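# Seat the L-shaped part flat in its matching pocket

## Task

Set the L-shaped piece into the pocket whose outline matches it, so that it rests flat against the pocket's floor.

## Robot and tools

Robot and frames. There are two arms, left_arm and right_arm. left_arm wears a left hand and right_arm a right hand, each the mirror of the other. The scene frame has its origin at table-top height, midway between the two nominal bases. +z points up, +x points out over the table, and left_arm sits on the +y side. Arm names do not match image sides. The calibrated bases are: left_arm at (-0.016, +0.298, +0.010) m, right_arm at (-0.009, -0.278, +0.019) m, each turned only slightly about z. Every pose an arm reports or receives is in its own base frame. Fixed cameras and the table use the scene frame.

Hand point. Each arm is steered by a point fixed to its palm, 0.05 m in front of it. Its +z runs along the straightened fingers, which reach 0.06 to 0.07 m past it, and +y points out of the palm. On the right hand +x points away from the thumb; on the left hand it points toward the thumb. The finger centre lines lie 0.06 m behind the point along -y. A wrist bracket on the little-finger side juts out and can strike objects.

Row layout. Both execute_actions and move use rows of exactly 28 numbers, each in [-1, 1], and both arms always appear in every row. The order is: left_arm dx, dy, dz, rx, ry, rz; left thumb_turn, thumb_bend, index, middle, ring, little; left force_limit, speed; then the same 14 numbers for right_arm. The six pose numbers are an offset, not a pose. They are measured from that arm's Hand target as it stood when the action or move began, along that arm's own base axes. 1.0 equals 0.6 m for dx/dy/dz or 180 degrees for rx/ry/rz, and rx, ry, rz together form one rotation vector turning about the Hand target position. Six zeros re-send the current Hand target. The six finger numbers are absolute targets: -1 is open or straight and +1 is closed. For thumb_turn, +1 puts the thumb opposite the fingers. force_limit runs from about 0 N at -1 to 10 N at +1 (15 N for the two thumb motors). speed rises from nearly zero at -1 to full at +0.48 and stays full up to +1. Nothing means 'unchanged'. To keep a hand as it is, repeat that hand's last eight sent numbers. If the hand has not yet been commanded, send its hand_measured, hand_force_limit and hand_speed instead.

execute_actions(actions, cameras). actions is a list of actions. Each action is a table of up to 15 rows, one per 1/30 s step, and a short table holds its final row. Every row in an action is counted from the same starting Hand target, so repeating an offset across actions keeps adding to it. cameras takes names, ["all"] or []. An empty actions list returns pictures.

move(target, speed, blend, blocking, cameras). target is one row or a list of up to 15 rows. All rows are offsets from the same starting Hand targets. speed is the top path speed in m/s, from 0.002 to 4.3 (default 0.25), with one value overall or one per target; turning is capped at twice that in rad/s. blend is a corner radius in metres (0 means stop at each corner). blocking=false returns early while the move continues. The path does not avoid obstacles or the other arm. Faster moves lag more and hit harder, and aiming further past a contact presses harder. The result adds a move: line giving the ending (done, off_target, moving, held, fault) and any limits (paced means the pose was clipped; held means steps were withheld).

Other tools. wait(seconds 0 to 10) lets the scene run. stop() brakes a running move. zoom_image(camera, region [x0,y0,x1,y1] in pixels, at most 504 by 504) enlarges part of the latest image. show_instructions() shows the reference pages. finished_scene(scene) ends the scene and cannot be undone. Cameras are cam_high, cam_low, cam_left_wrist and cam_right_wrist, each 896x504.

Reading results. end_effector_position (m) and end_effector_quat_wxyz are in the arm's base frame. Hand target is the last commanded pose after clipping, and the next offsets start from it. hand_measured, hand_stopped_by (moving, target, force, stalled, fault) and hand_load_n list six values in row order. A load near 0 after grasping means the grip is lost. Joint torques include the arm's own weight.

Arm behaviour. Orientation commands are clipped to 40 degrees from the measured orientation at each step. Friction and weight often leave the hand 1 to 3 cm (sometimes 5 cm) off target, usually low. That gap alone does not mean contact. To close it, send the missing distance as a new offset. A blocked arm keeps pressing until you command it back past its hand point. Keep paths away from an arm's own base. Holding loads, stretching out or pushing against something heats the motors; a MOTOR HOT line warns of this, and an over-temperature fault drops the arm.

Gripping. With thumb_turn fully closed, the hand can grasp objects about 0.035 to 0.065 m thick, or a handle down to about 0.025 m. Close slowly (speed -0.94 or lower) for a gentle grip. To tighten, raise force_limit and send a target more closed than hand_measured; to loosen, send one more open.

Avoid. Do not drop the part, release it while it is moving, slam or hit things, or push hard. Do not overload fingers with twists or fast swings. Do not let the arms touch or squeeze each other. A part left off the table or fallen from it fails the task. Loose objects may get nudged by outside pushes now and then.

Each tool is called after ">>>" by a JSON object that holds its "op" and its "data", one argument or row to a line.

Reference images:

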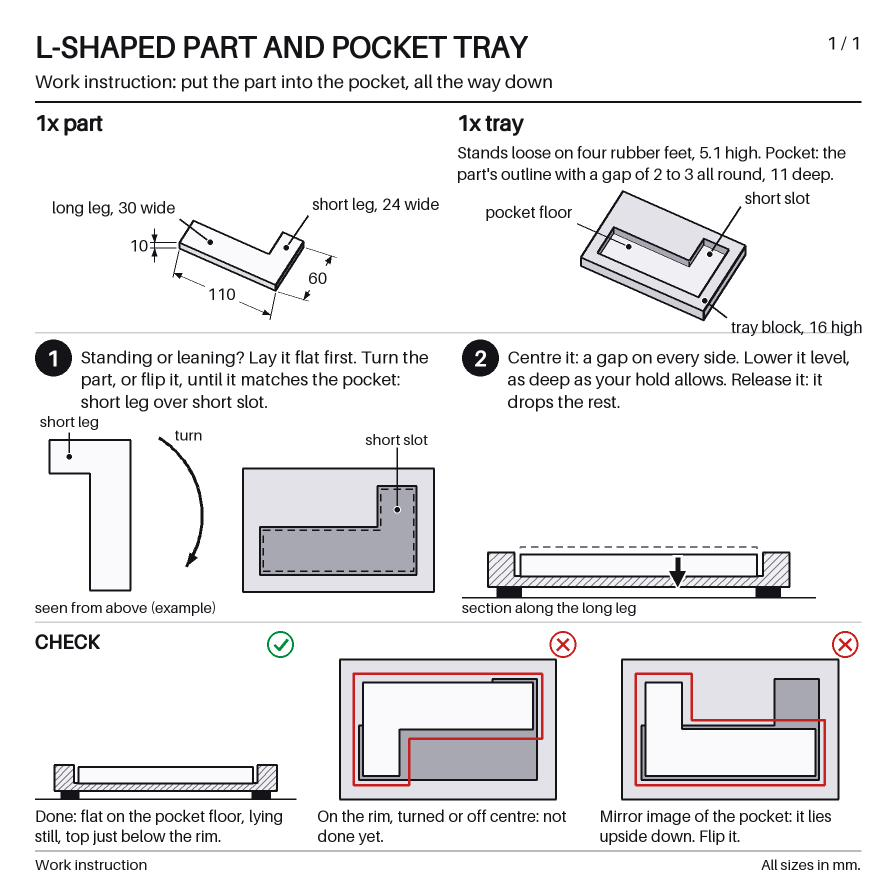

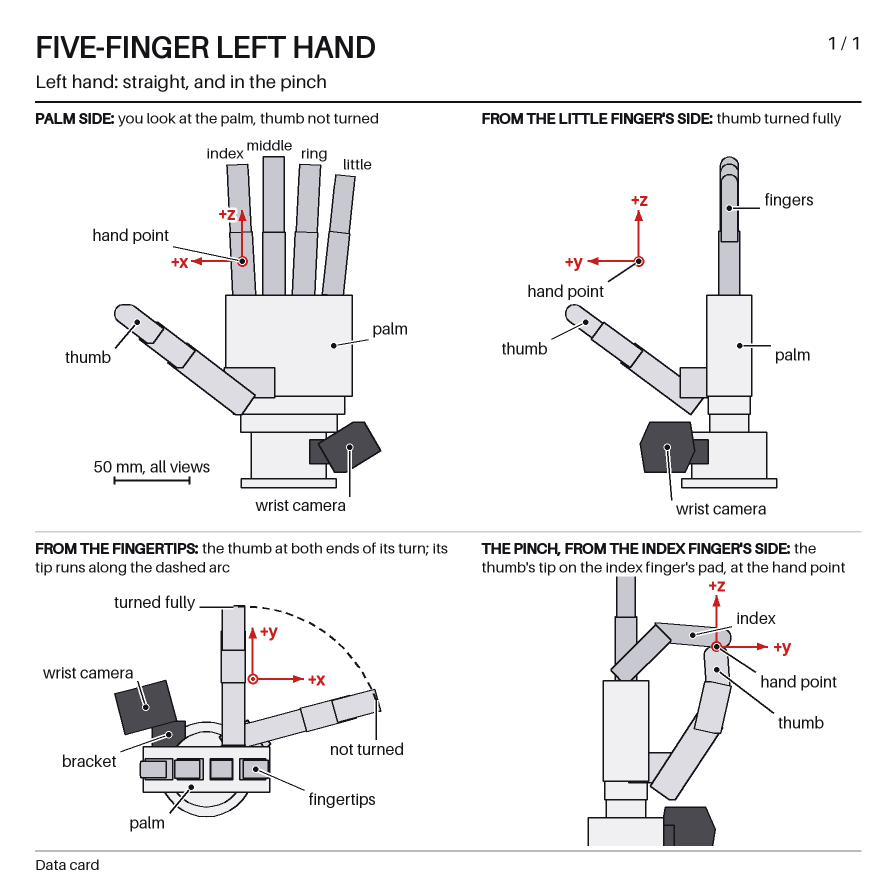

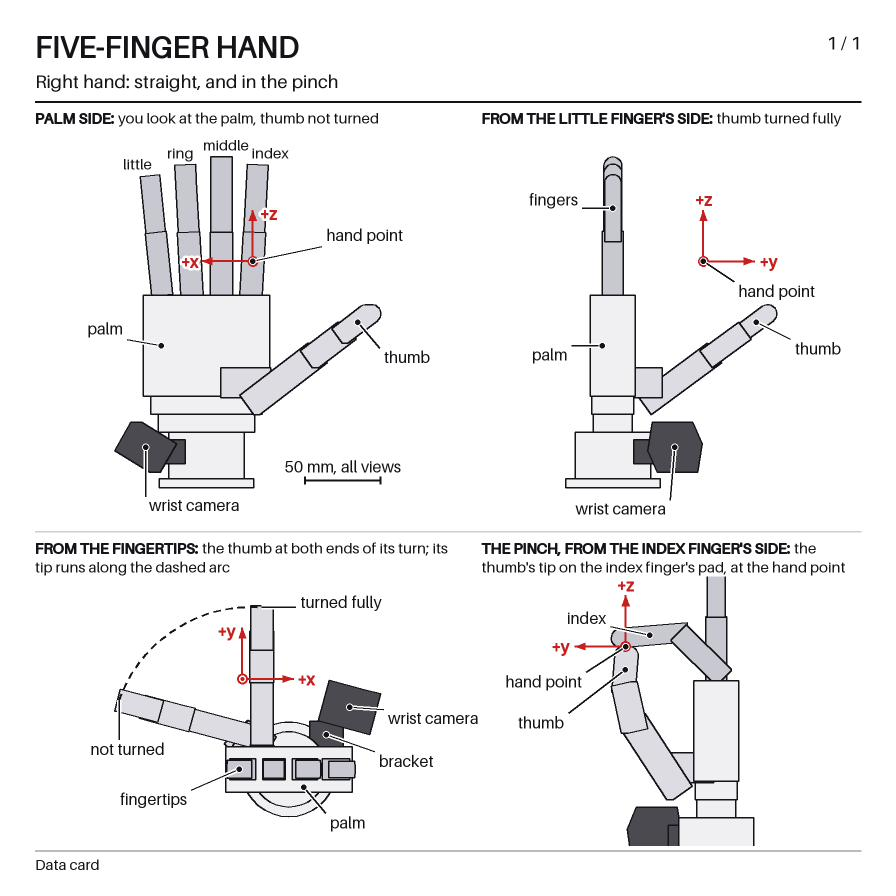

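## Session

>>> {"op": "execute_actions", "data": {
  "actions": []
}}

Scene clock: 0.00 s.
left_arm: end_effector_position=(+0.5319, -0.1447, +0.1764) hand_measured=(-1.000, -1.000, -1.000, -1.000, -1.000, -1.000) hand_load_n=(+0.0, +0.0, +0.0, -0.5, -0.5, +0.0) hand_stopped_by=(target, target, target, target, target, target) hand_force_limit=0.00 hand_speed=-0.80 end_effector_quat_wxyz=(+0.658, -0.467, +0.540, -0.240) | right_arm: end_effector_position=(+0.3565, -0.2656, +0.3283) hand_measured=(-1.000, -1.000, -1.000, -1.000, -1.000, -1.000) hand_load_n=(+0.0, +0.0, +0.0, +0.0, +0.0, +0.0) hand_stopped_by=(target, target, target, target, target, target) hand_force_limit=0.00 hand_speed=-0.80 end_effector_quat_wxyz=(+0.163, +0.953, -0.035, +0.251)
Joint positions: left_arm=[-0.548 1.497 0.739 0.725 -0.912 0.482] | right_arm=[-0.445 1.107 1.229 -1.091 0.095 -1.973]
Joint velocities: within noise
Joint torques (N m): no reading
Heat: left arm: hottest elbow 35 °C; right arm: hottest shoulder 31 °C.
Hand target: left_arm +0.5377, -0.1483, +0.1867; +0.660, -0.469, +0.532, -0.248 | right_arm +0.3615, -0.2679, +0.3453; +0.170, +0.948, -0.035, +0.267
camera_calibration:
cam_left_wrist: T_world_to_cam=[[0.295138, -0.626245, 0.721603, -0.368472], [-0.242844, -0.779611, -0.577264, 0.119348], [0.924078, -0.00486424, -0.382172, -0.312505], [0, 0, 0, 1]] pos_world=[0.426512, -0.139229, 0.215355]
cam_right_wrist: T_world_to_cam=[[0.0635947, -0.923919, 0.377265, -0.387543], [-0.99662, -0.0390991, 0.0722446, 0.320828], [-0.0519974, -0.380584, -0.923283, 0.331007], [0, 0, 0, 1]] pos_world=[0.361601, -0.219538, 0.428641]

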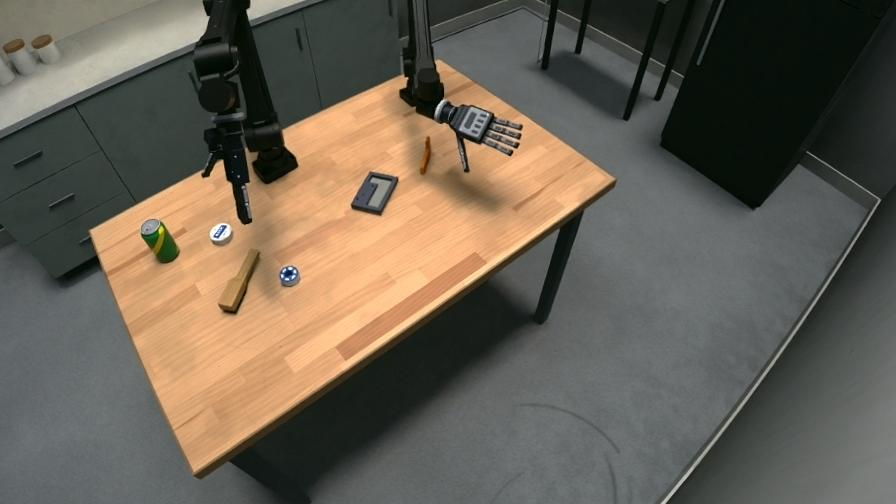

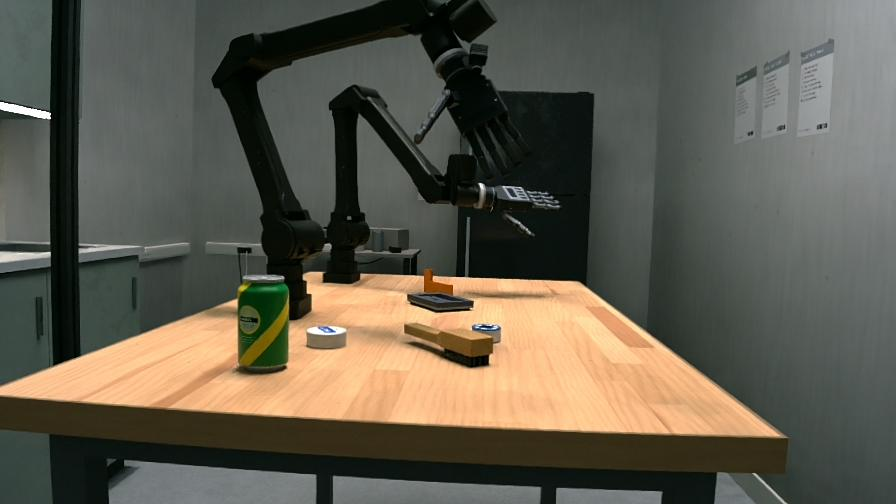

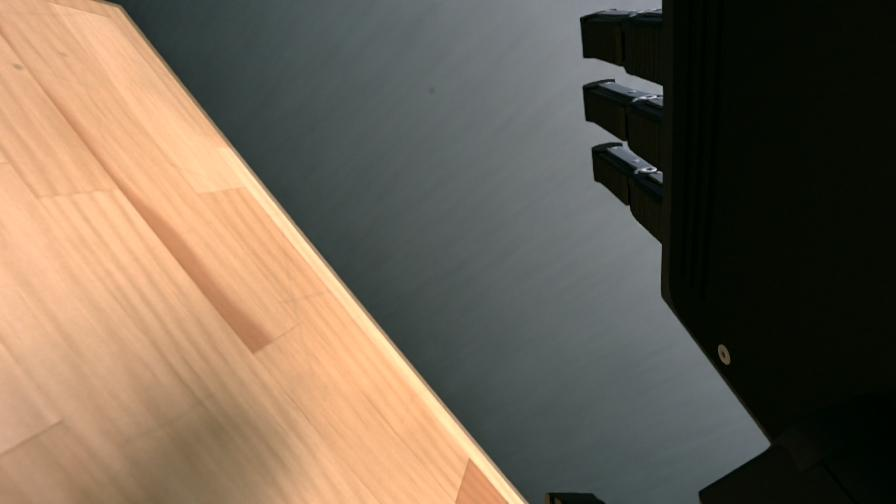

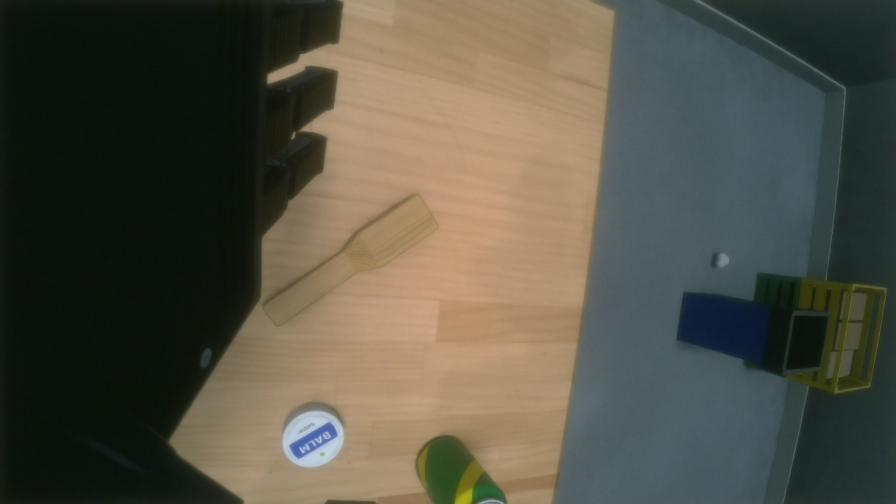

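>>> {"op": "zoom_image", "data": {
  "camera": "cam_high",
  "region": [330, 120, 460, 230]
}}

>>> {"op": "zoom_image", "data": {
  "camera": "cam_low",
  "region": [380, 250, 500, 330]
}}

Scaled by 3.877 from the camera's 896x504 image, which has a finer 1280x720 frame.

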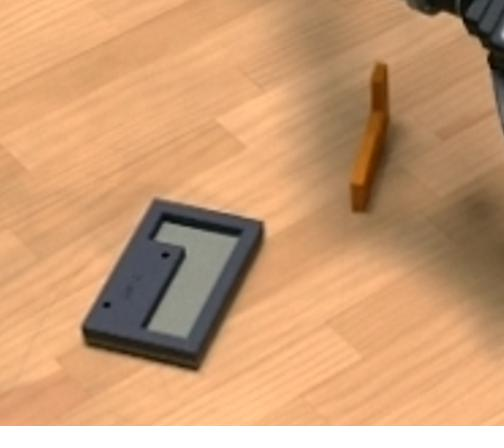

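Scaled by 4.200 from the camera's 896x504 image, which has a finer 1280x720 frame.

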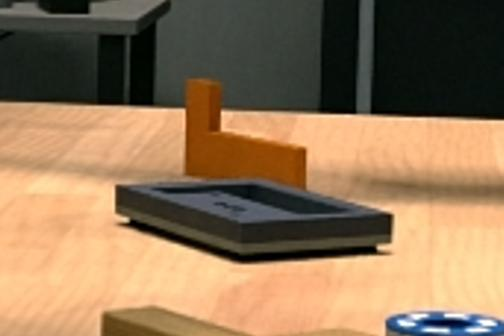

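>>> {"op": "move", "data": {
  "target": [0,0.4167,0.117,0,0,0,-1,-1,-1,-1,-1,-1,0,-0.8,-0.1525,0.9467,-0.158,0.4503,-0.0496,-0.1168,1,-0.5,-0.3,-0.3,-1,-1,-0.2,-0.5],
  "speed": 0.28,
  "cameras": ["cam_right_wrist","cam_high"]
}}

Scene clock: 98.80 s.
left_arm: end_effector_position=(+0.5309, +0.0997, +0.2320) hand_measured=(-1.000, -1.000, -1.000, -1.000, -1.000, -1.000) hand_load_n=(+0.0, +0.0, +0.0, +0.0, +0.0, +0.0) hand_stopped_by=(target, target, target, target, target, target) hand_force_limit=0.00 hand_speed=-0.80 end_effector_quat_wxyz=(+0.648, -0.477, +0.543, -0.241) | right_arm: end_effector_position=(+0.2703, +0.2955, +0.2514) hand_measured=(+1.000, -0.500, -0.300, -0.300, -1.000, -1.000) hand_load_n=(+0.0, +0.0, +0.0, +0.0, +0.0, +0.0) hand_stopped_by=(target, target, target, target, target, target) hand_force_limit=-0.20 hand_speed=-0.50 end_effector_quat_wxyz=(-0.437, +0.792, -0.368, +0.216)
Joint positions: left_arm=[0.087 1.214 0.67 0.498 -0.277 0.482] | right_arm=[0.799 0.841 0.805 -0.521 0.103 0.039]
Joint torques (N m): left_arm=[0.38 -7.3 10.24 1.8 0.12 0.06] | right_arm=[0.67 -3.96 8.05 2.44 0.11 0.06]
Heat: left arm: hottest elbow 39 °C; right arm: hottest elbow 37 °C.
Hand target: left_arm +0.5376, +0.1019, +0.2568; +0.660, -0.469, +0.532, -0.248 | right_arm +0.2701, +0.3001, +0.2506; -0.443, +0.788, -0.369, +0.214
Off the commanded pose: left_arm 0.026 m, 2 deg | right_arm 0.005 m, 1 deg.
move: off_target (left_arm)
camera_calibration:
cam_right_wrist: T_world_to_cam=[[-0.224126, -0.500403, -0.83628, 0.423103], [-0.951653, 0.297335, 0.0771305, 0.14957], [0.210059, 0.813135, -0.54285, -0.0501069], [0, 0, 0, 1]] pos_world=[0.247692, 0.207993, 0.315095]
Images, in order (width x height): cam_high 896x504, cam_right_wrist 896x504.

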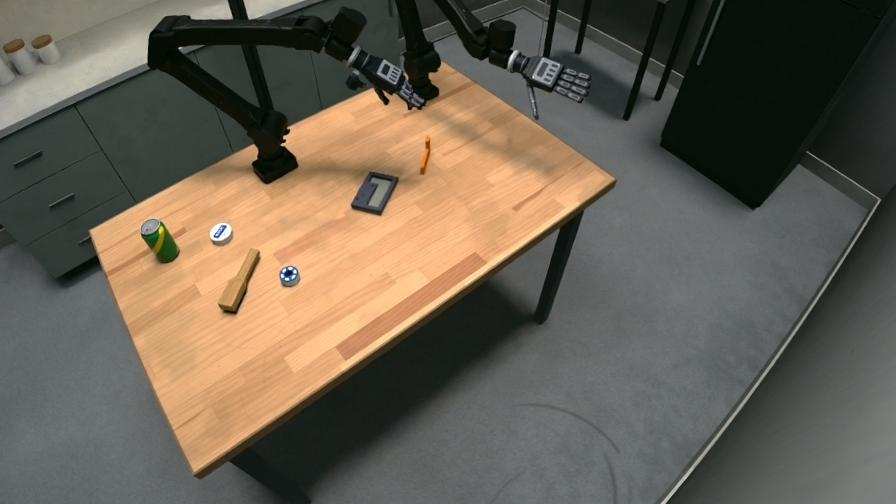

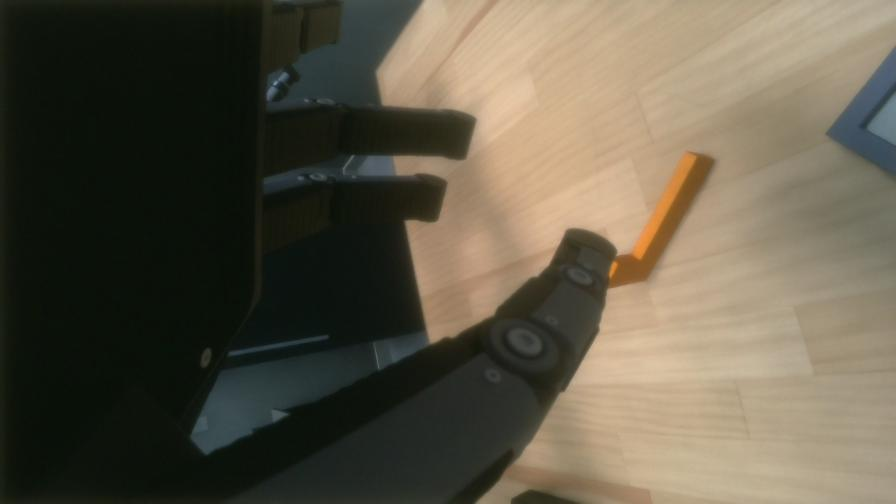

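>>> {"op": "zoom_image", "data": {
  "camera": "cam_right_wrist",
  "region": [580, 120, 760, 310]
}}

Scaled by 2.653 from the camera's 896x504 image, which has a finer 1280x720 frame.

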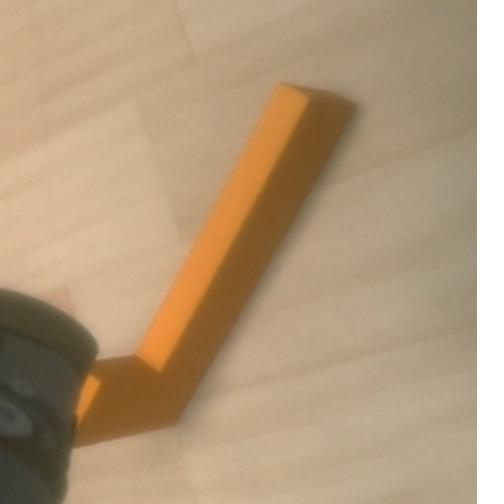

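>>> {"op": "move", "data": {
  "target": [0,0,0,0,0,0,-1,-1,-1,-1,-1,-1,0,-0.8,0.0032,0.1815,-0.201,0,0,0.006,1,-0.5,-0.3,-0.3,-1,-1,-0.2,-0.5],
  "speed": 0.25,
  "cameras": ["cam_right_wrist"]
}}

Scene clock: 153.17 s.
left_arm: end_effector_position=(+0.5309, +0.0997, +0.2320) hand_measured=(-1.000, -1.000, -1.000, -1.000, -1.000, -1.000) hand_load_n=(+0.0, +0.0, +0.0, +0.0, +0.0, +0.0) hand_stopped_by=(target, target, target, target, target, target) hand_force_limit=0.00 hand_speed=-0.80 end_effector_quat_wxyz=(+0.648, -0.477, +0.543, -0.241) | right_arm: end_effector_position=(+0.2744, +0.4039, +0.1237) hand_measured=(+1.000, -0.500, -0.300, -0.300, -1.000, -1.000) hand_load_n=(+0.0, +0.0, +0.0, +0.0, +0.0, +0.0) hand_stopped_by=(target, target, target, target, target, target) hand_force_limit=-0.20 hand_speed=-0.50 end_effector_quat_wxyz=(-0.432, +0.799, -0.361, +0.212)
Joint positions: left_arm=[0.087 1.214 0.67 0.498 -0.277 0.482] | right_arm=[1 1.236 0.716 -0.069 0.26 0.138]
Joint torques (N m): left_arm=[0.38 -7.3 10.24 1.8 0.12 0.06] | right_arm=[0.79 -9.17 7.16 2.4 0.18 0.04]
Heat: left arm: hottest elbow 40 °C; right arm: hottest elbow 37 °C.
Hand target: left_arm +0.5376, +0.1019, +0.2568; +0.660, -0.469, +0.532, -0.248 | right_arm +0.2720, +0.4090, +0.1300; -0.446, +0.792, -0.362, +0.210
Off the commanded pose: left_arm 0.026 m, 2 deg | right_arm 0.008 m, 2 deg.
move: off_target (left_arm)
camera_calibration:
cam_right_wrist: T_world_to_cam=[[-0.221062, -0.515142, -0.828106, 0.375477], [-0.956013, 0.282323, 0.0795814, 0.138044], [0.192798, 0.809273, -0.554894, -0.200689], [0, 0, 0, 1]] pos_world=[0.253668, 0.316863, 0.188588]
Images, in order (width x height): cam_right_wrist 896x504.

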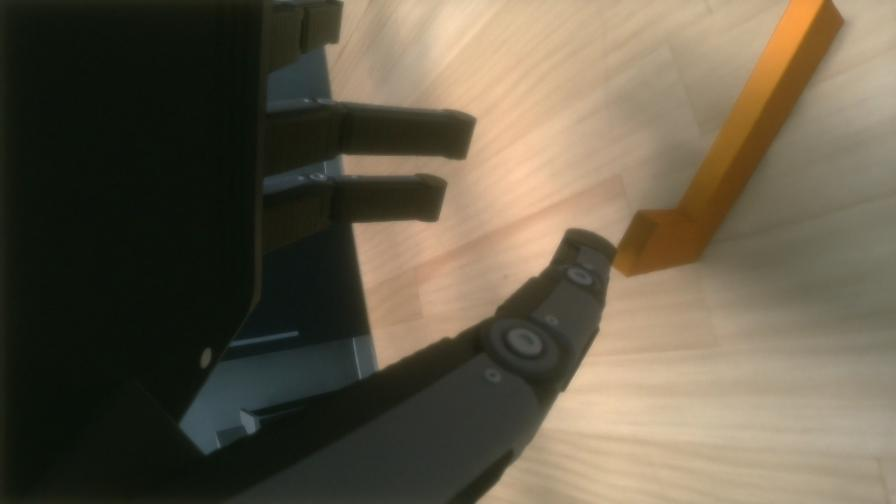

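>>> {"op": "zoom_image", "data": {
  "camera": "cam_right_wrist",
  "region": [590, 0, 860, 290]
}}

Scaled by 1.738 from the camera's 896x504 image, which has a finer 1280x720 frame.

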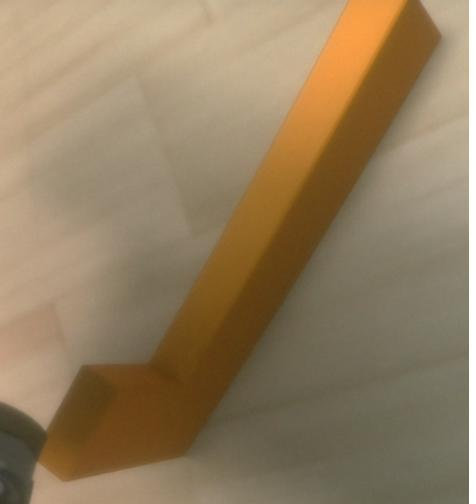

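>>> {"op": "move", "data": {
  "target": [0,0,0,0,0,0,-1,-1,-1,-1,-1,-1,0,-0.8,-0.008,0.0133,-0.083,0.002,-0.002,0.003,1,-0.5,-0.3,-0.3,-1,-1,-0.2,-0.5],
  "speed": 0.15,
  "cameras": ["cam_right_wrist"]
}}

>>> {"op": "zoom_image", "data": {
  "camera": "cam_right_wrist",
  "region": [560, 60, 860, 300]
}}

Scene clock: 173.30 s.
left_arm: end_effector_position=(+0.5309, +0.0997, +0.2320) hand_measured=(-1.000, -1.000, -1.000, -1.000, -1.000, -1.000) hand_load_n=(+0.0, +0.0, +0.0, +0.0, +0.0, +0.0) hand_stopped_by=(target, target, target, target, target, target) hand_force_limit=0.00 hand_speed=-0.80 end_effector_quat_wxyz=(+0.648, -0.477, +0.543, -0.241) | right_arm: end_effector_position=(+0.2711, +0.4104, +0.0756) hand_measured=(+1.000, -0.500, -0.300, -0.300, -1.000, -1.000) hand_load_n=(+0.0, +0.0, +0.0, +0.0, +0.0, +0.0) hand_stopped_by=(target, target, target, target, target, target) hand_force_limit=-0.20 hand_speed=-0.50 end_effector_quat_wxyz=(-0.438, +0.797, -0.358, +0.212)
Joint positions: left_arm=[0.087 1.214 0.67 0.498 -0.277 0.482] | right_arm=[1.017 1.338 0.644 0.117 0.27 0.143]
Joint torques (N m): left_arm=[0.38 -7.3 10.24 1.8 0.12 0.06] | right_arm=[1.26 -9.11 6.45 2.32 0.19 0.02]
Heat: left arm: hottest elbow 41 °C; right arm: hottest elbow 37 °C.
Hand target: left_arm +0.5376, +0.1019, +0.2568; +0.660, -0.469, +0.532, -0.248 | right_arm +0.2670, +0.4170, +0.0800; -0.450, +0.791, -0.357, +0.209
Off the commanded pose: left_arm 0.026 m, 2 deg | right_arm 0.009 m, 2 deg.
move: off_target (left_arm)
camera_calibration:
cam_right_wrist: T_world_to_cam=[[-0.211299, -0.508266, -0.834876, 0.333317], [-0.958175, 0.276386, 0.0742433, 0.140394], [0.193013, 0.815645, -0.545408, -0.235354], [0, 0, 0, 1]] pos_world=[0.250378, 0.322576, 0.139492]
Images, in order (width x height): cam_right_wrist 896x504.

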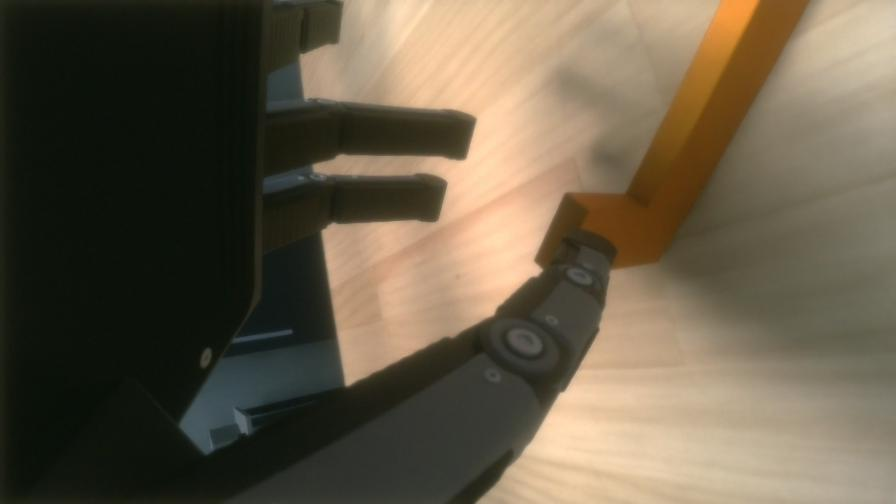

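Scaled by 1.680 from the camera's 896x504 image, which has a finer 1280x720 frame.

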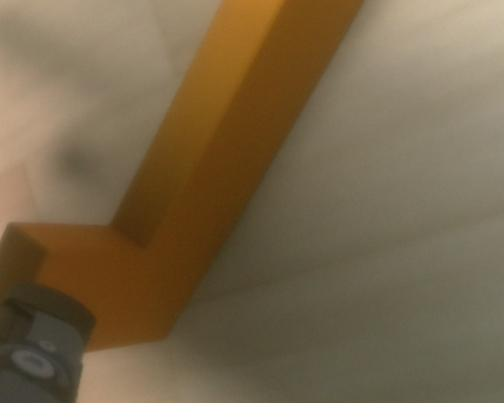

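>>> {"op": "move", "data": {
  "target": [0,0,0,0,0,0,-1,-1,-1,-1,-1,-1,0,-0.8,0,0,-0.066,0,0,0,1,-0.5,-0.3,-0.3,-1,-1,-0.2,-0.5],
  "speed": 0.08,
  "cameras": ["cam_right_wrist","cam_low"]
}}

>>> {"op": "zoom_image", "data": {
  "camera": "cam_low",
  "region": [360, 210, 520, 320]
}}

Scene clock: 188.10 s.
left_arm: end_effector_position=(+0.5309, +0.0997, +0.2320) hand_measured=(-1.000, -1.000, -1.000, -1.000, -1.000, -1.000) hand_load_n=(-0.5, +0.0, +0.0, +0.0, +0.0, +0.0) hand_stopped_by=(target, target, target, target, target, target) hand_force_limit=0.00 hand_speed=-0.80 end_effector_quat_wxyz=(+0.648, -0.477, +0.543, -0.241) | right_arm: end_effector_position=(+0.2719, +0.4117, +0.0388) hand_measured=(+1.000, -0.500, -0.300, -0.300, -1.000, -1.000) hand_load_n=(+0.0, +0.0, +0.0, +0.0, +0.0, +0.0) hand_stopped_by=(target, target, target, target, target, target) hand_force_limit=-0.20 hand_speed=-0.50 end_effector_quat_wxyz=(-0.441, +0.795, -0.358, +0.213)
Joint positions: left_arm=[0.087 1.214 0.67 0.498 -0.277 0.482] | right_arm=[1.017 1.434 0.601 0.262 0.27 0.143]
Joint torques (N m): left_arm=[0.38 -7.3 10.25 1.8 0.12 0.06] | right_arm=[1.44 -9.23 5.55 2.43 0.17 0.03]
Heat: left arm: hottest elbow 41 °C; right arm: hottest elbow 36 °C.
Hand target: left_arm +0.5376, +0.1019, +0.2568; +0.660, -0.469, +0.532, -0.248 | right_arm +0.2670, +0.4171, +0.0406; -0.450, +0.791, -0.357, +0.209
Off the commanded pose: left_arm 0.026 m, 2 deg | right_arm 0.007 m, 1 deg.
move: off_target (left_arm)
camera_calibration:
cam_right_wrist: T_world_to_cam=[[-0.208776, -0.503418, -0.838441, 0.300961], [-0.958346, 0.276172, 0.0728136, 0.143627], [0.194898, 0.818718, -0.540107, -0.258626], [0, 0, 0, 1]] pos_world=[0.250883, 0.323585, 0.102194]
Images, in order (width x height): cam_low 896x504, cam_right_wrist 896x504.

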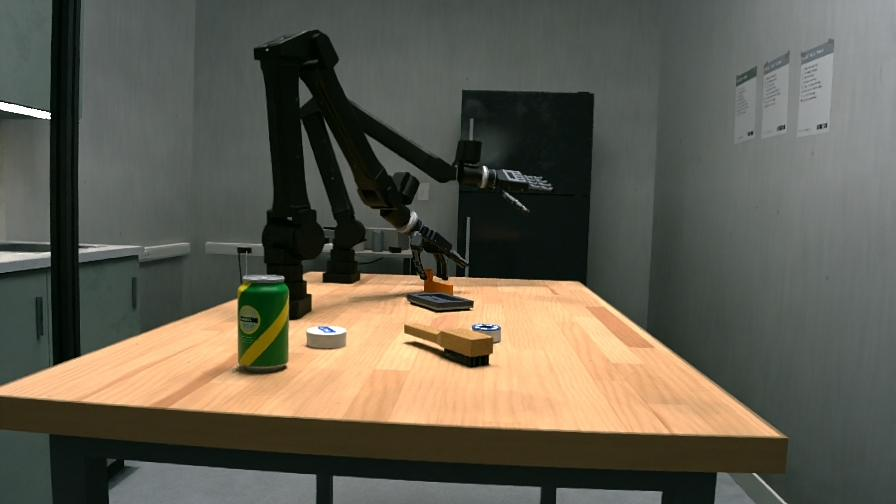

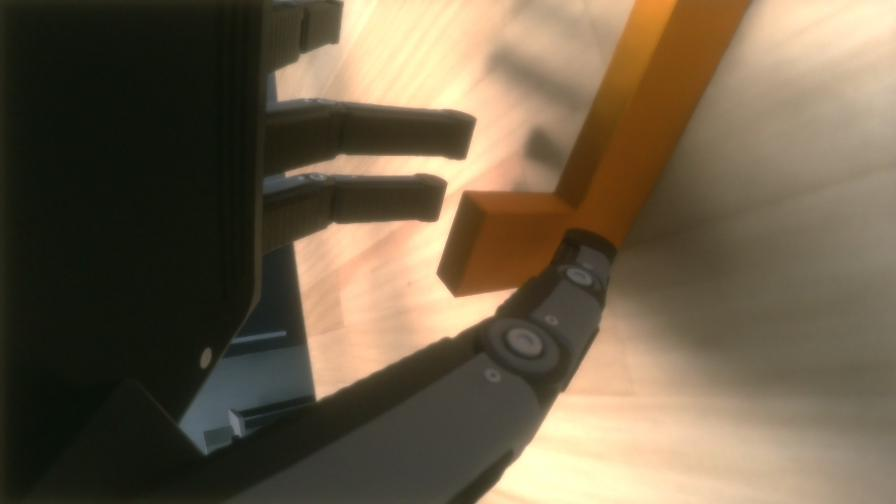

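Scaled by 3.150 from the camera's 896x504 image, which has a finer 1280x720 frame.

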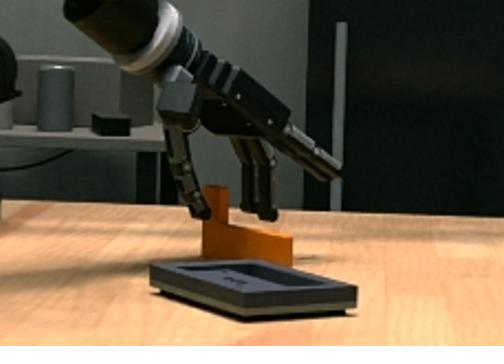

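>>> {"op": "move", "data": {
  "target": [0,0,0,0,0,0,-1,-1,-1,-1,-1,-1,0,-0.8,0,0,0,0,0,0,1,-0.5,0.15,0.15,-1,-1,-0.7,-0.92],
  "speed": 0.05,
  "cameras": ["cam_right_wrist","cam_low"]
}}

>>> {"op": "zoom_image", "data": {
  "camera": "cam_low",
  "region": [360, 210, 520, 320]
}}

Scene clock: 204.73 s.
left_arm: end_effector_position=(+0.5309, +0.0997, +0.2320) hand_measured=(-1.000, -1.000, -1.000, -1.000, -1.000, -1.000) hand_load_n=(+0.0, +0.0, +0.0, +0.0, +0.0, +0.0) hand_stopped_by=(target, target, target, target, target, target) hand_force_limit=0.00 hand_speed=-0.80 end_effector_quat_wxyz=(+0.648, -0.477, +0.543, -0.241) | right_arm: end_effector_position=(+0.2719, +0.4117, +0.0388) hand_measured=(+1.000, -0.500, +0.150, +0.150, -1.000, -1.000) hand_load_n=(+0.0, +0.0, +0.0, +0.0, +0.0, +0.0) hand_stopped_by=(target, target, target, target, target, target) hand_force_limit=-0.70 hand_speed=-0.92 end_effector_quat_wxyz=(-0.441, +0.795, -0.358, +0.213)
Joint positions: left_arm=[0.087 1.214 0.67 0.498 -0.277 0.482] | right_arm=[1.017 1.434 0.601 0.262 0.271 0.143]
Joint torques (N m): left_arm=[0.38 -7.3 10.24 1.8 0.12 0.06] | right_arm=[1.08 -9.17 5.55 2.4 0.17 0.02]
Heat: left arm: hottest elbow 41 °C; right arm: hottest elbow 35 °C.
Hand target: left_arm +0.5376, +0.1019, +0.2568; +0.660, -0.469, +0.532, -0.248 | right_arm +0.2671, +0.4170, +0.0406; -0.450, +0.791, -0.357, +0.209
Off the commanded pose: left_arm 0.026 m, 2 deg | right_arm 0.008 m, 1 deg.
move: off_target (left_arm)
camera_calibration:
cam_right_wrist: T_world_to_cam=[[-0.208773, -0.50339, -0.838458, 0.300974], [-0.958265, 0.27651, 0.0725945, 0.143616], [0.195299, 0.818621, -0.540109, -0.258715], [0, 0, 0, 1]] pos_world=[0.250984, 0.323585, 0.102194]
Images, in order (width x height): cam_low 896x504, cam_right_wrist 896x504.

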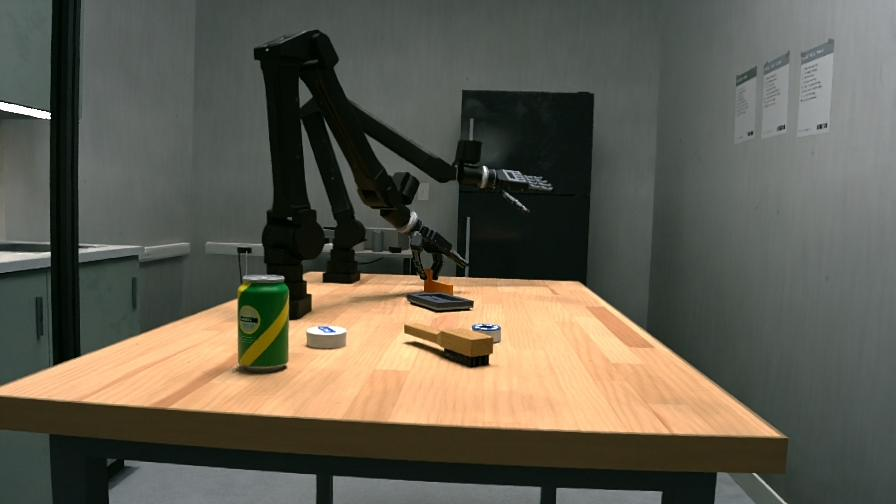

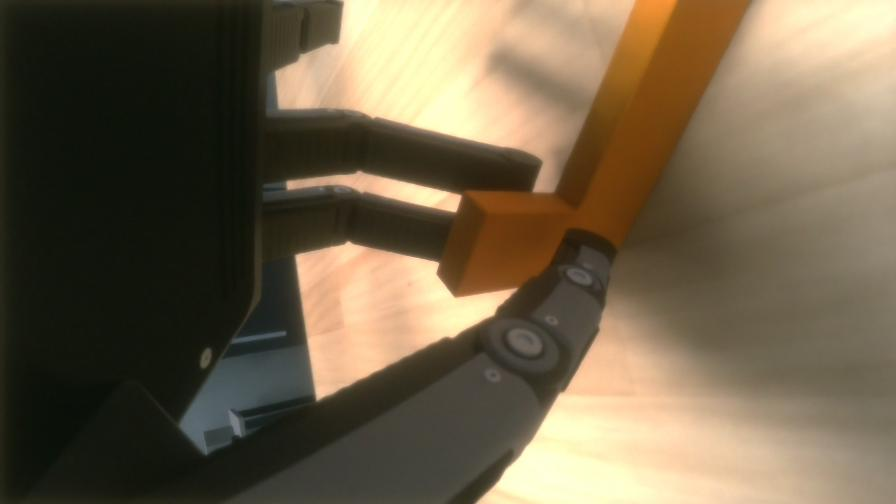

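Scaled by 3.150 from the camera's 896x504 image, which has a finer 1280x720 frame.

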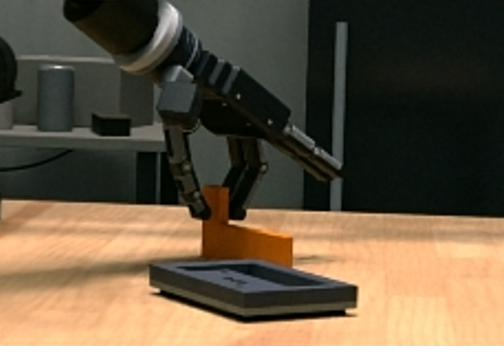

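>>> {"op": "move", "data": {
  "target": [0,0,0,0,0,0,-1,-1,-1,-1,-1,-1,0,-0.8,0,0,0,0,0,0,1,-0.5,0.45,0.45,-1,-1,-0.7,-0.93],
  "speed": 0.05,
  "cameras": ["cam_right_wrist","cam_low"]
}}

>>> {"op": "zoom_image", "data": {
  "camera": "cam_low",
  "region": [360, 210, 520, 320]
}}

Scene clock: 211.03 s.
left_arm: end_effector_position=(+0.5309, +0.0997, +0.2320) hand_measured=(-1.000, -1.000, -1.000, -1.000, -1.000, -1.000) hand_load_n=(+0.0, +0.0, +0.0, +0.0, +0.0, +0.0) hand_stopped_by=(target, target, target, target, target, target) hand_force_limit=0.00 hand_speed=-0.80 end_effector_quat_wxyz=(+0.648, -0.477, +0.543, -0.241) | right_arm: end_effector_position=(+0.2719, +0.4117, +0.0388) hand_measured=(+1.000, -0.500, +0.360, +0.280, -1.000, -1.000) hand_load_n=(-1.0, +2.5, +1.0, +1.0, +0.0, +0.0) hand_stopped_by=(target, target, force, force, target, target) hand_force_limit=-0.70 hand_speed=-0.93 end_effector_quat_wxyz=(-0.441, +0.795, -0.358, +0.213)
Joint positions: left_arm=[0.087 1.214 0.67 0.498 -0.277 0.482] | right_arm=[1.017 1.434 0.601 0.262 0.271 0.143]
Joint torques (N m): left_arm=[0.38 -7.3 10.24 1.8 0.12 0.06] | right_arm=[1.32 -9.47 5.56 2.4 0.16 0.03]
Heat: left arm: hottest elbow 42 °C; right arm: hottest elbow 34 °C.
Hand target: left_arm +0.5376, +0.1019, +0.2568; +0.660, -0.469, +0.532, -0.248 | right_arm +0.2671, +0.4170, +0.0406; -0.450, +0.791, -0.357, +0.209
Off the commanded pose: left_arm 0.026 m, 2 deg | right_arm 0.007 m, 1 deg.
move: off_target (left_arm)
camera_calibration:
cam_right_wrist: T_world_to_cam=[[-0.208773, -0.50339, -0.838458, 0.300974], [-0.958265, 0.27651, 0.0725945, 0.143616], [0.195299, 0.818621, -0.540109, -0.258715], [0, 0, 0, 1]] pos_world=[0.250984, 0.323585, 0.102194]
Images, in order (width x height): cam_low 896x504, cam_right_wrist 896x504.

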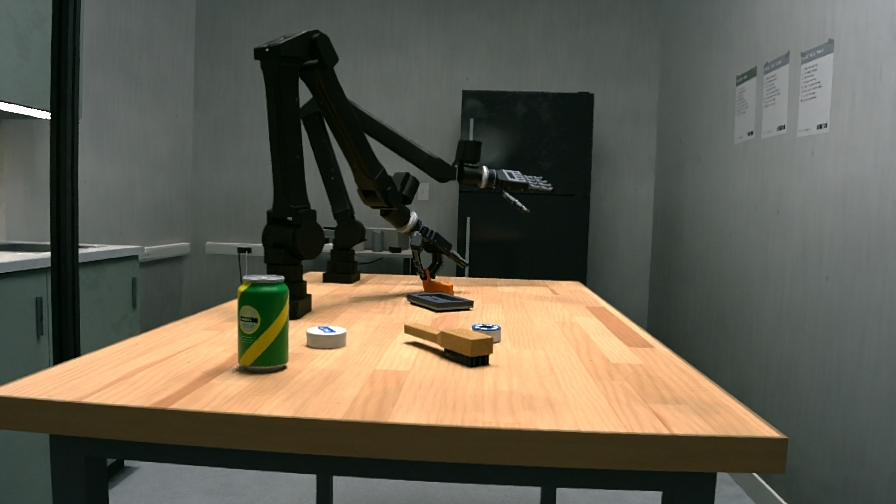

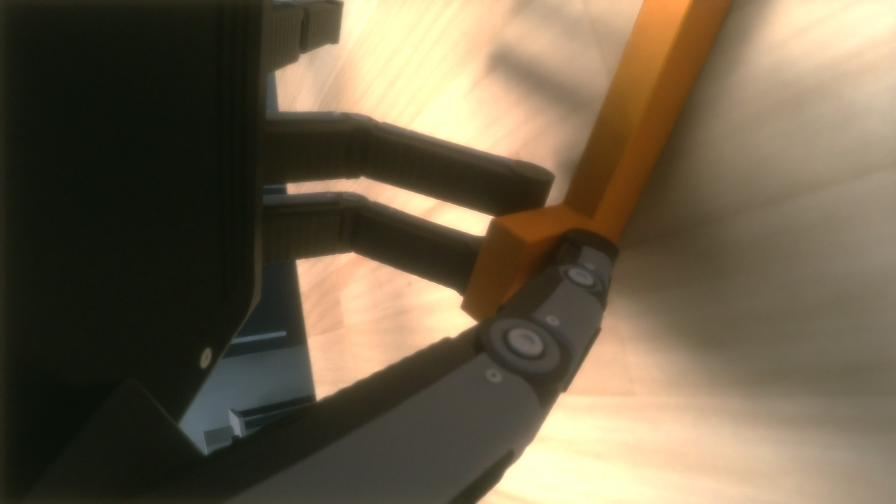

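Scaled by 3.150 from the camera's 896x504 image, which has a finer 1280x720 frame.

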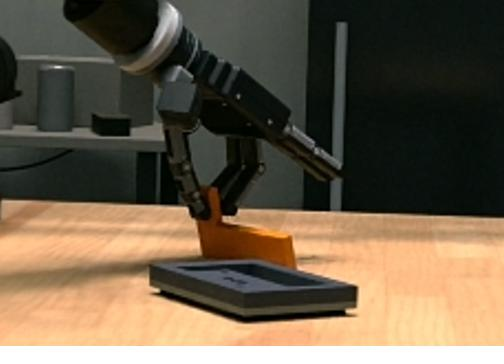

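>>> {"op": "move", "data": {
  "target": [0,0,0,0,0,0,-1,-1,-1,-1,-1,-1,0,-0.8,-0.0153,-0.0128,-0.002,0,0,0,1,-0.5,0.45,0.45,-1,-1,-0.7,-0.93],
  "speed": 0.04,
  "cameras": ["cam_right_wrist","cam_low"]
}}

>>> {"op": "zoom_image", "data": {
  "camera": "cam_low",
  "region": [360, 210, 520, 320]
}}

Scene clock: 226.67 s.
left_arm: end_effector_position=(+0.5309, +0.0997, +0.2320) hand_measured=(-1.000, -1.000, -1.000, -1.000, -1.000, -1.000) hand_load_n=(+0.0, +0.0, +0.0, +0.0, +0.0, +0.0) hand_stopped_by=(target, target, target, target, target, target) hand_force_limit=0.00 hand_speed=-0.80 end_effector_quat_wxyz=(+0.648, -0.477, +0.543, -0.241) | right_arm: end_effector_position=(+0.2653, +0.4065, +0.0380) hand_measured=(+1.000, -0.500, +0.360, +0.280, -1.000, -1.000) hand_load_n=(-0.5, +3.0, +0.5, +0.5, +0.0, +0.0) hand_stopped_by=(target, target, force, force, target, target) hand_force_limit=-0.70 hand_speed=-0.93 end_effector_quat_wxyz=(-0.442, +0.794, -0.359, +0.214)
Joint positions: left_arm=[0.087 1.214 0.67 0.498 -0.277 0.482] | right_arm=[1.026 1.417 0.577 0.271 0.281 0.15]
Joint torques (N m): left_arm=[0.32 -7.3 10.24 1.8 0.12 0.06] | right_arm=[1.38 -9.52 5.07 2.15 0.15 0.02]
Heat: left arm: hottest elbow 42 °C; right arm: hottest elbow 34 °C.
Hand target: left_arm +0.5376, +0.1019, +0.2568; +0.660, -0.469, +0.532, -0.248 | right_arm +0.2579, +0.4093, +0.0392; -0.450, +0.791, -0.357, +0.209
Off the commanded pose: left_arm 0.026 m, 2 deg | right_arm 0.008 m, 1 deg.
move: off_target (left_arm)
camera_calibration:
cam_right_wrist: T_world_to_cam=[[-0.207661, -0.500335, -0.840561, 0.294791], [-0.957911, 0.278122, 0.071103, 0.137919], [0.198203, 0.819947, -0.537031, -0.255084], [0, 0, 0, 1]] pos_world=[0.243889, 0.318291, 0.100995]
Images, in order (width x height): cam_low 896x504, cam_right_wrist 896x504.

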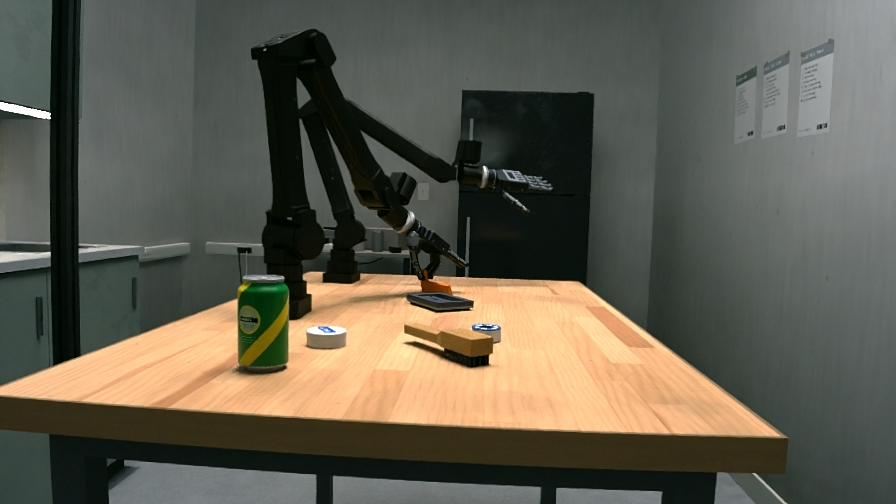

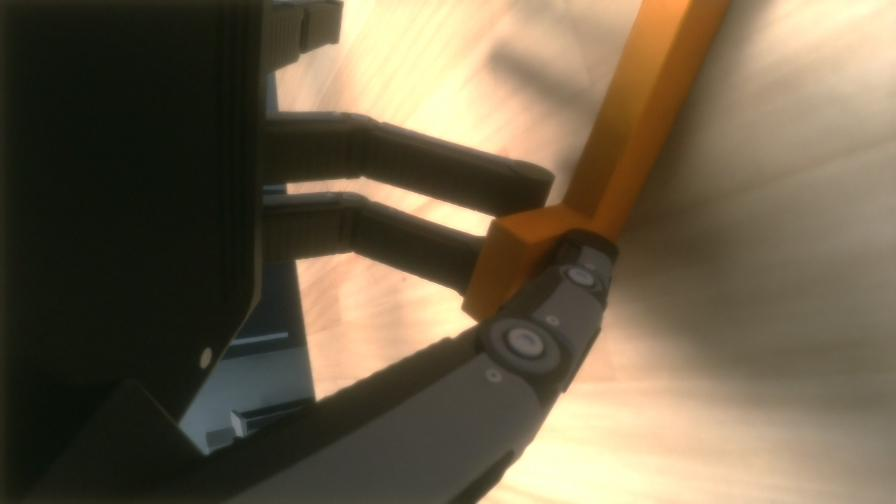

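Scaled by 3.150 from the camera's 896x504 image, which has a finer 1280x720 frame.

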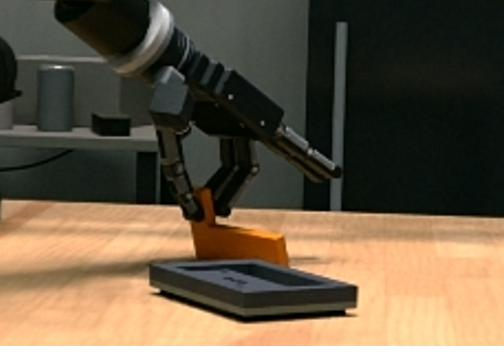

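>>> {"op": "move", "data": {
  "target": [0,0,0,0,0,0,-1,-1,-1,-1,-1,-1,0,-0.8,-0.0102,-0.0085,0.0067,0.0679,-0.0809,0,1,-0.5,0.45,0.45,-1,-1,-0.7,-0.93],
  "speed": 0.08,
  "cameras": ["cam_right_wrist","cam_low"]
}}

>>> {"op": "zoom_image", "data": {
  "camera": "cam_low",
  "region": [360, 210, 520, 320]
}}

Scene clock: 243.07 s.
left_arm: end_effector_position=(+0.5309, +0.0997, +0.2320) hand_measured=(-1.000, -1.000, -1.000, -1.000, -1.000, -1.000) hand_load_n=(-0.5, +0.0, +0.0, +0.0, +0.0, +0.0) hand_stopped_by=(target, target, target, target, target, target) hand_force_limit=0.00 hand_speed=-0.80 end_effector_quat_wxyz=(+0.648, -0.477, +0.543, -0.241) | right_arm: end_effector_position=(+0.2576, +0.4023, +0.0428) hand_measured=(+1.000, -0.500, +0.360, +0.280, -1.000, -1.000) hand_load_n=(-1.0, +2.5, +1.0, +1.0, +0.0, +0.0) hand_stopped_by=(target, target, force, force, target, target) hand_force_limit=-0.70 hand_speed=-0.93 end_effector_quat_wxyz=(-0.568, +0.706, -0.327, +0.268)
Joint positions: left_arm=[0.087 1.214 0.67 0.498 -0.277 0.482] | right_arm=[1.083 1.541 0.374 0.939 0.377 0.078]
Joint torques (N m): left_arm=[0.32 -7.3 10.25 1.8 0.12 0.06] | right_arm=[1.38 -8 3.44 2.66 0.12 -0.17]
Heat: left arm: hottest elbow 42 °C; right arm: hottest elbow 33 °C.
Hand target: left_arm +0.5376, +0.1019, +0.2568; +0.660, -0.469, +0.532, -0.248 | right_arm +0.2519, +0.4043, +0.0434; -0.573, +0.706, -0.317, +0.269
Off the commanded pose: left_arm 0.026 m, 2 deg | right_arm 0.006 m, 1 deg.
move: off_target (left_arm)
camera_calibration:
cam_right_wrist: T_world_to_cam=[[0.0101966, -0.294744, -0.955522, 0.161255], [-0.952595, 0.287714, -0.0989145, 0.133435], [0.304071, 0.911234, -0.277837, -0.322646], [0, 0, 0, 1]] pos_world=[0.223572, 0.303144, 0.0776378]
Images, in order (width x height): cam_low 896x504, cam_right_wrist 896x504.

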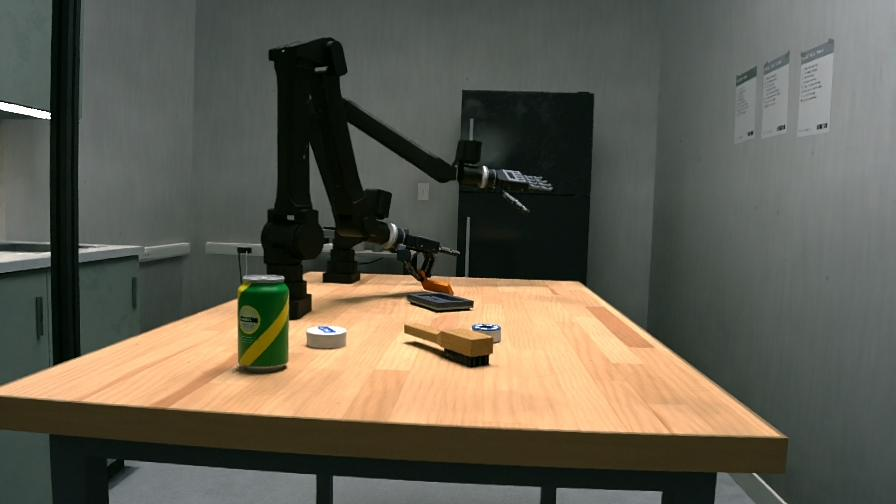

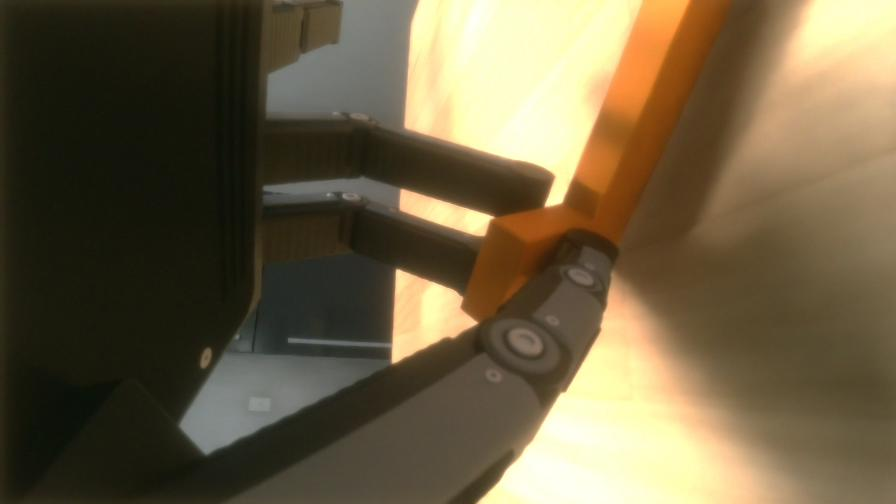

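Scaled by 3.150 from the camera's 896x504 image, which has a finer 1280x720 frame.

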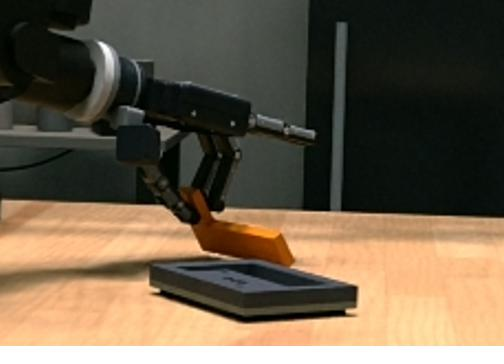

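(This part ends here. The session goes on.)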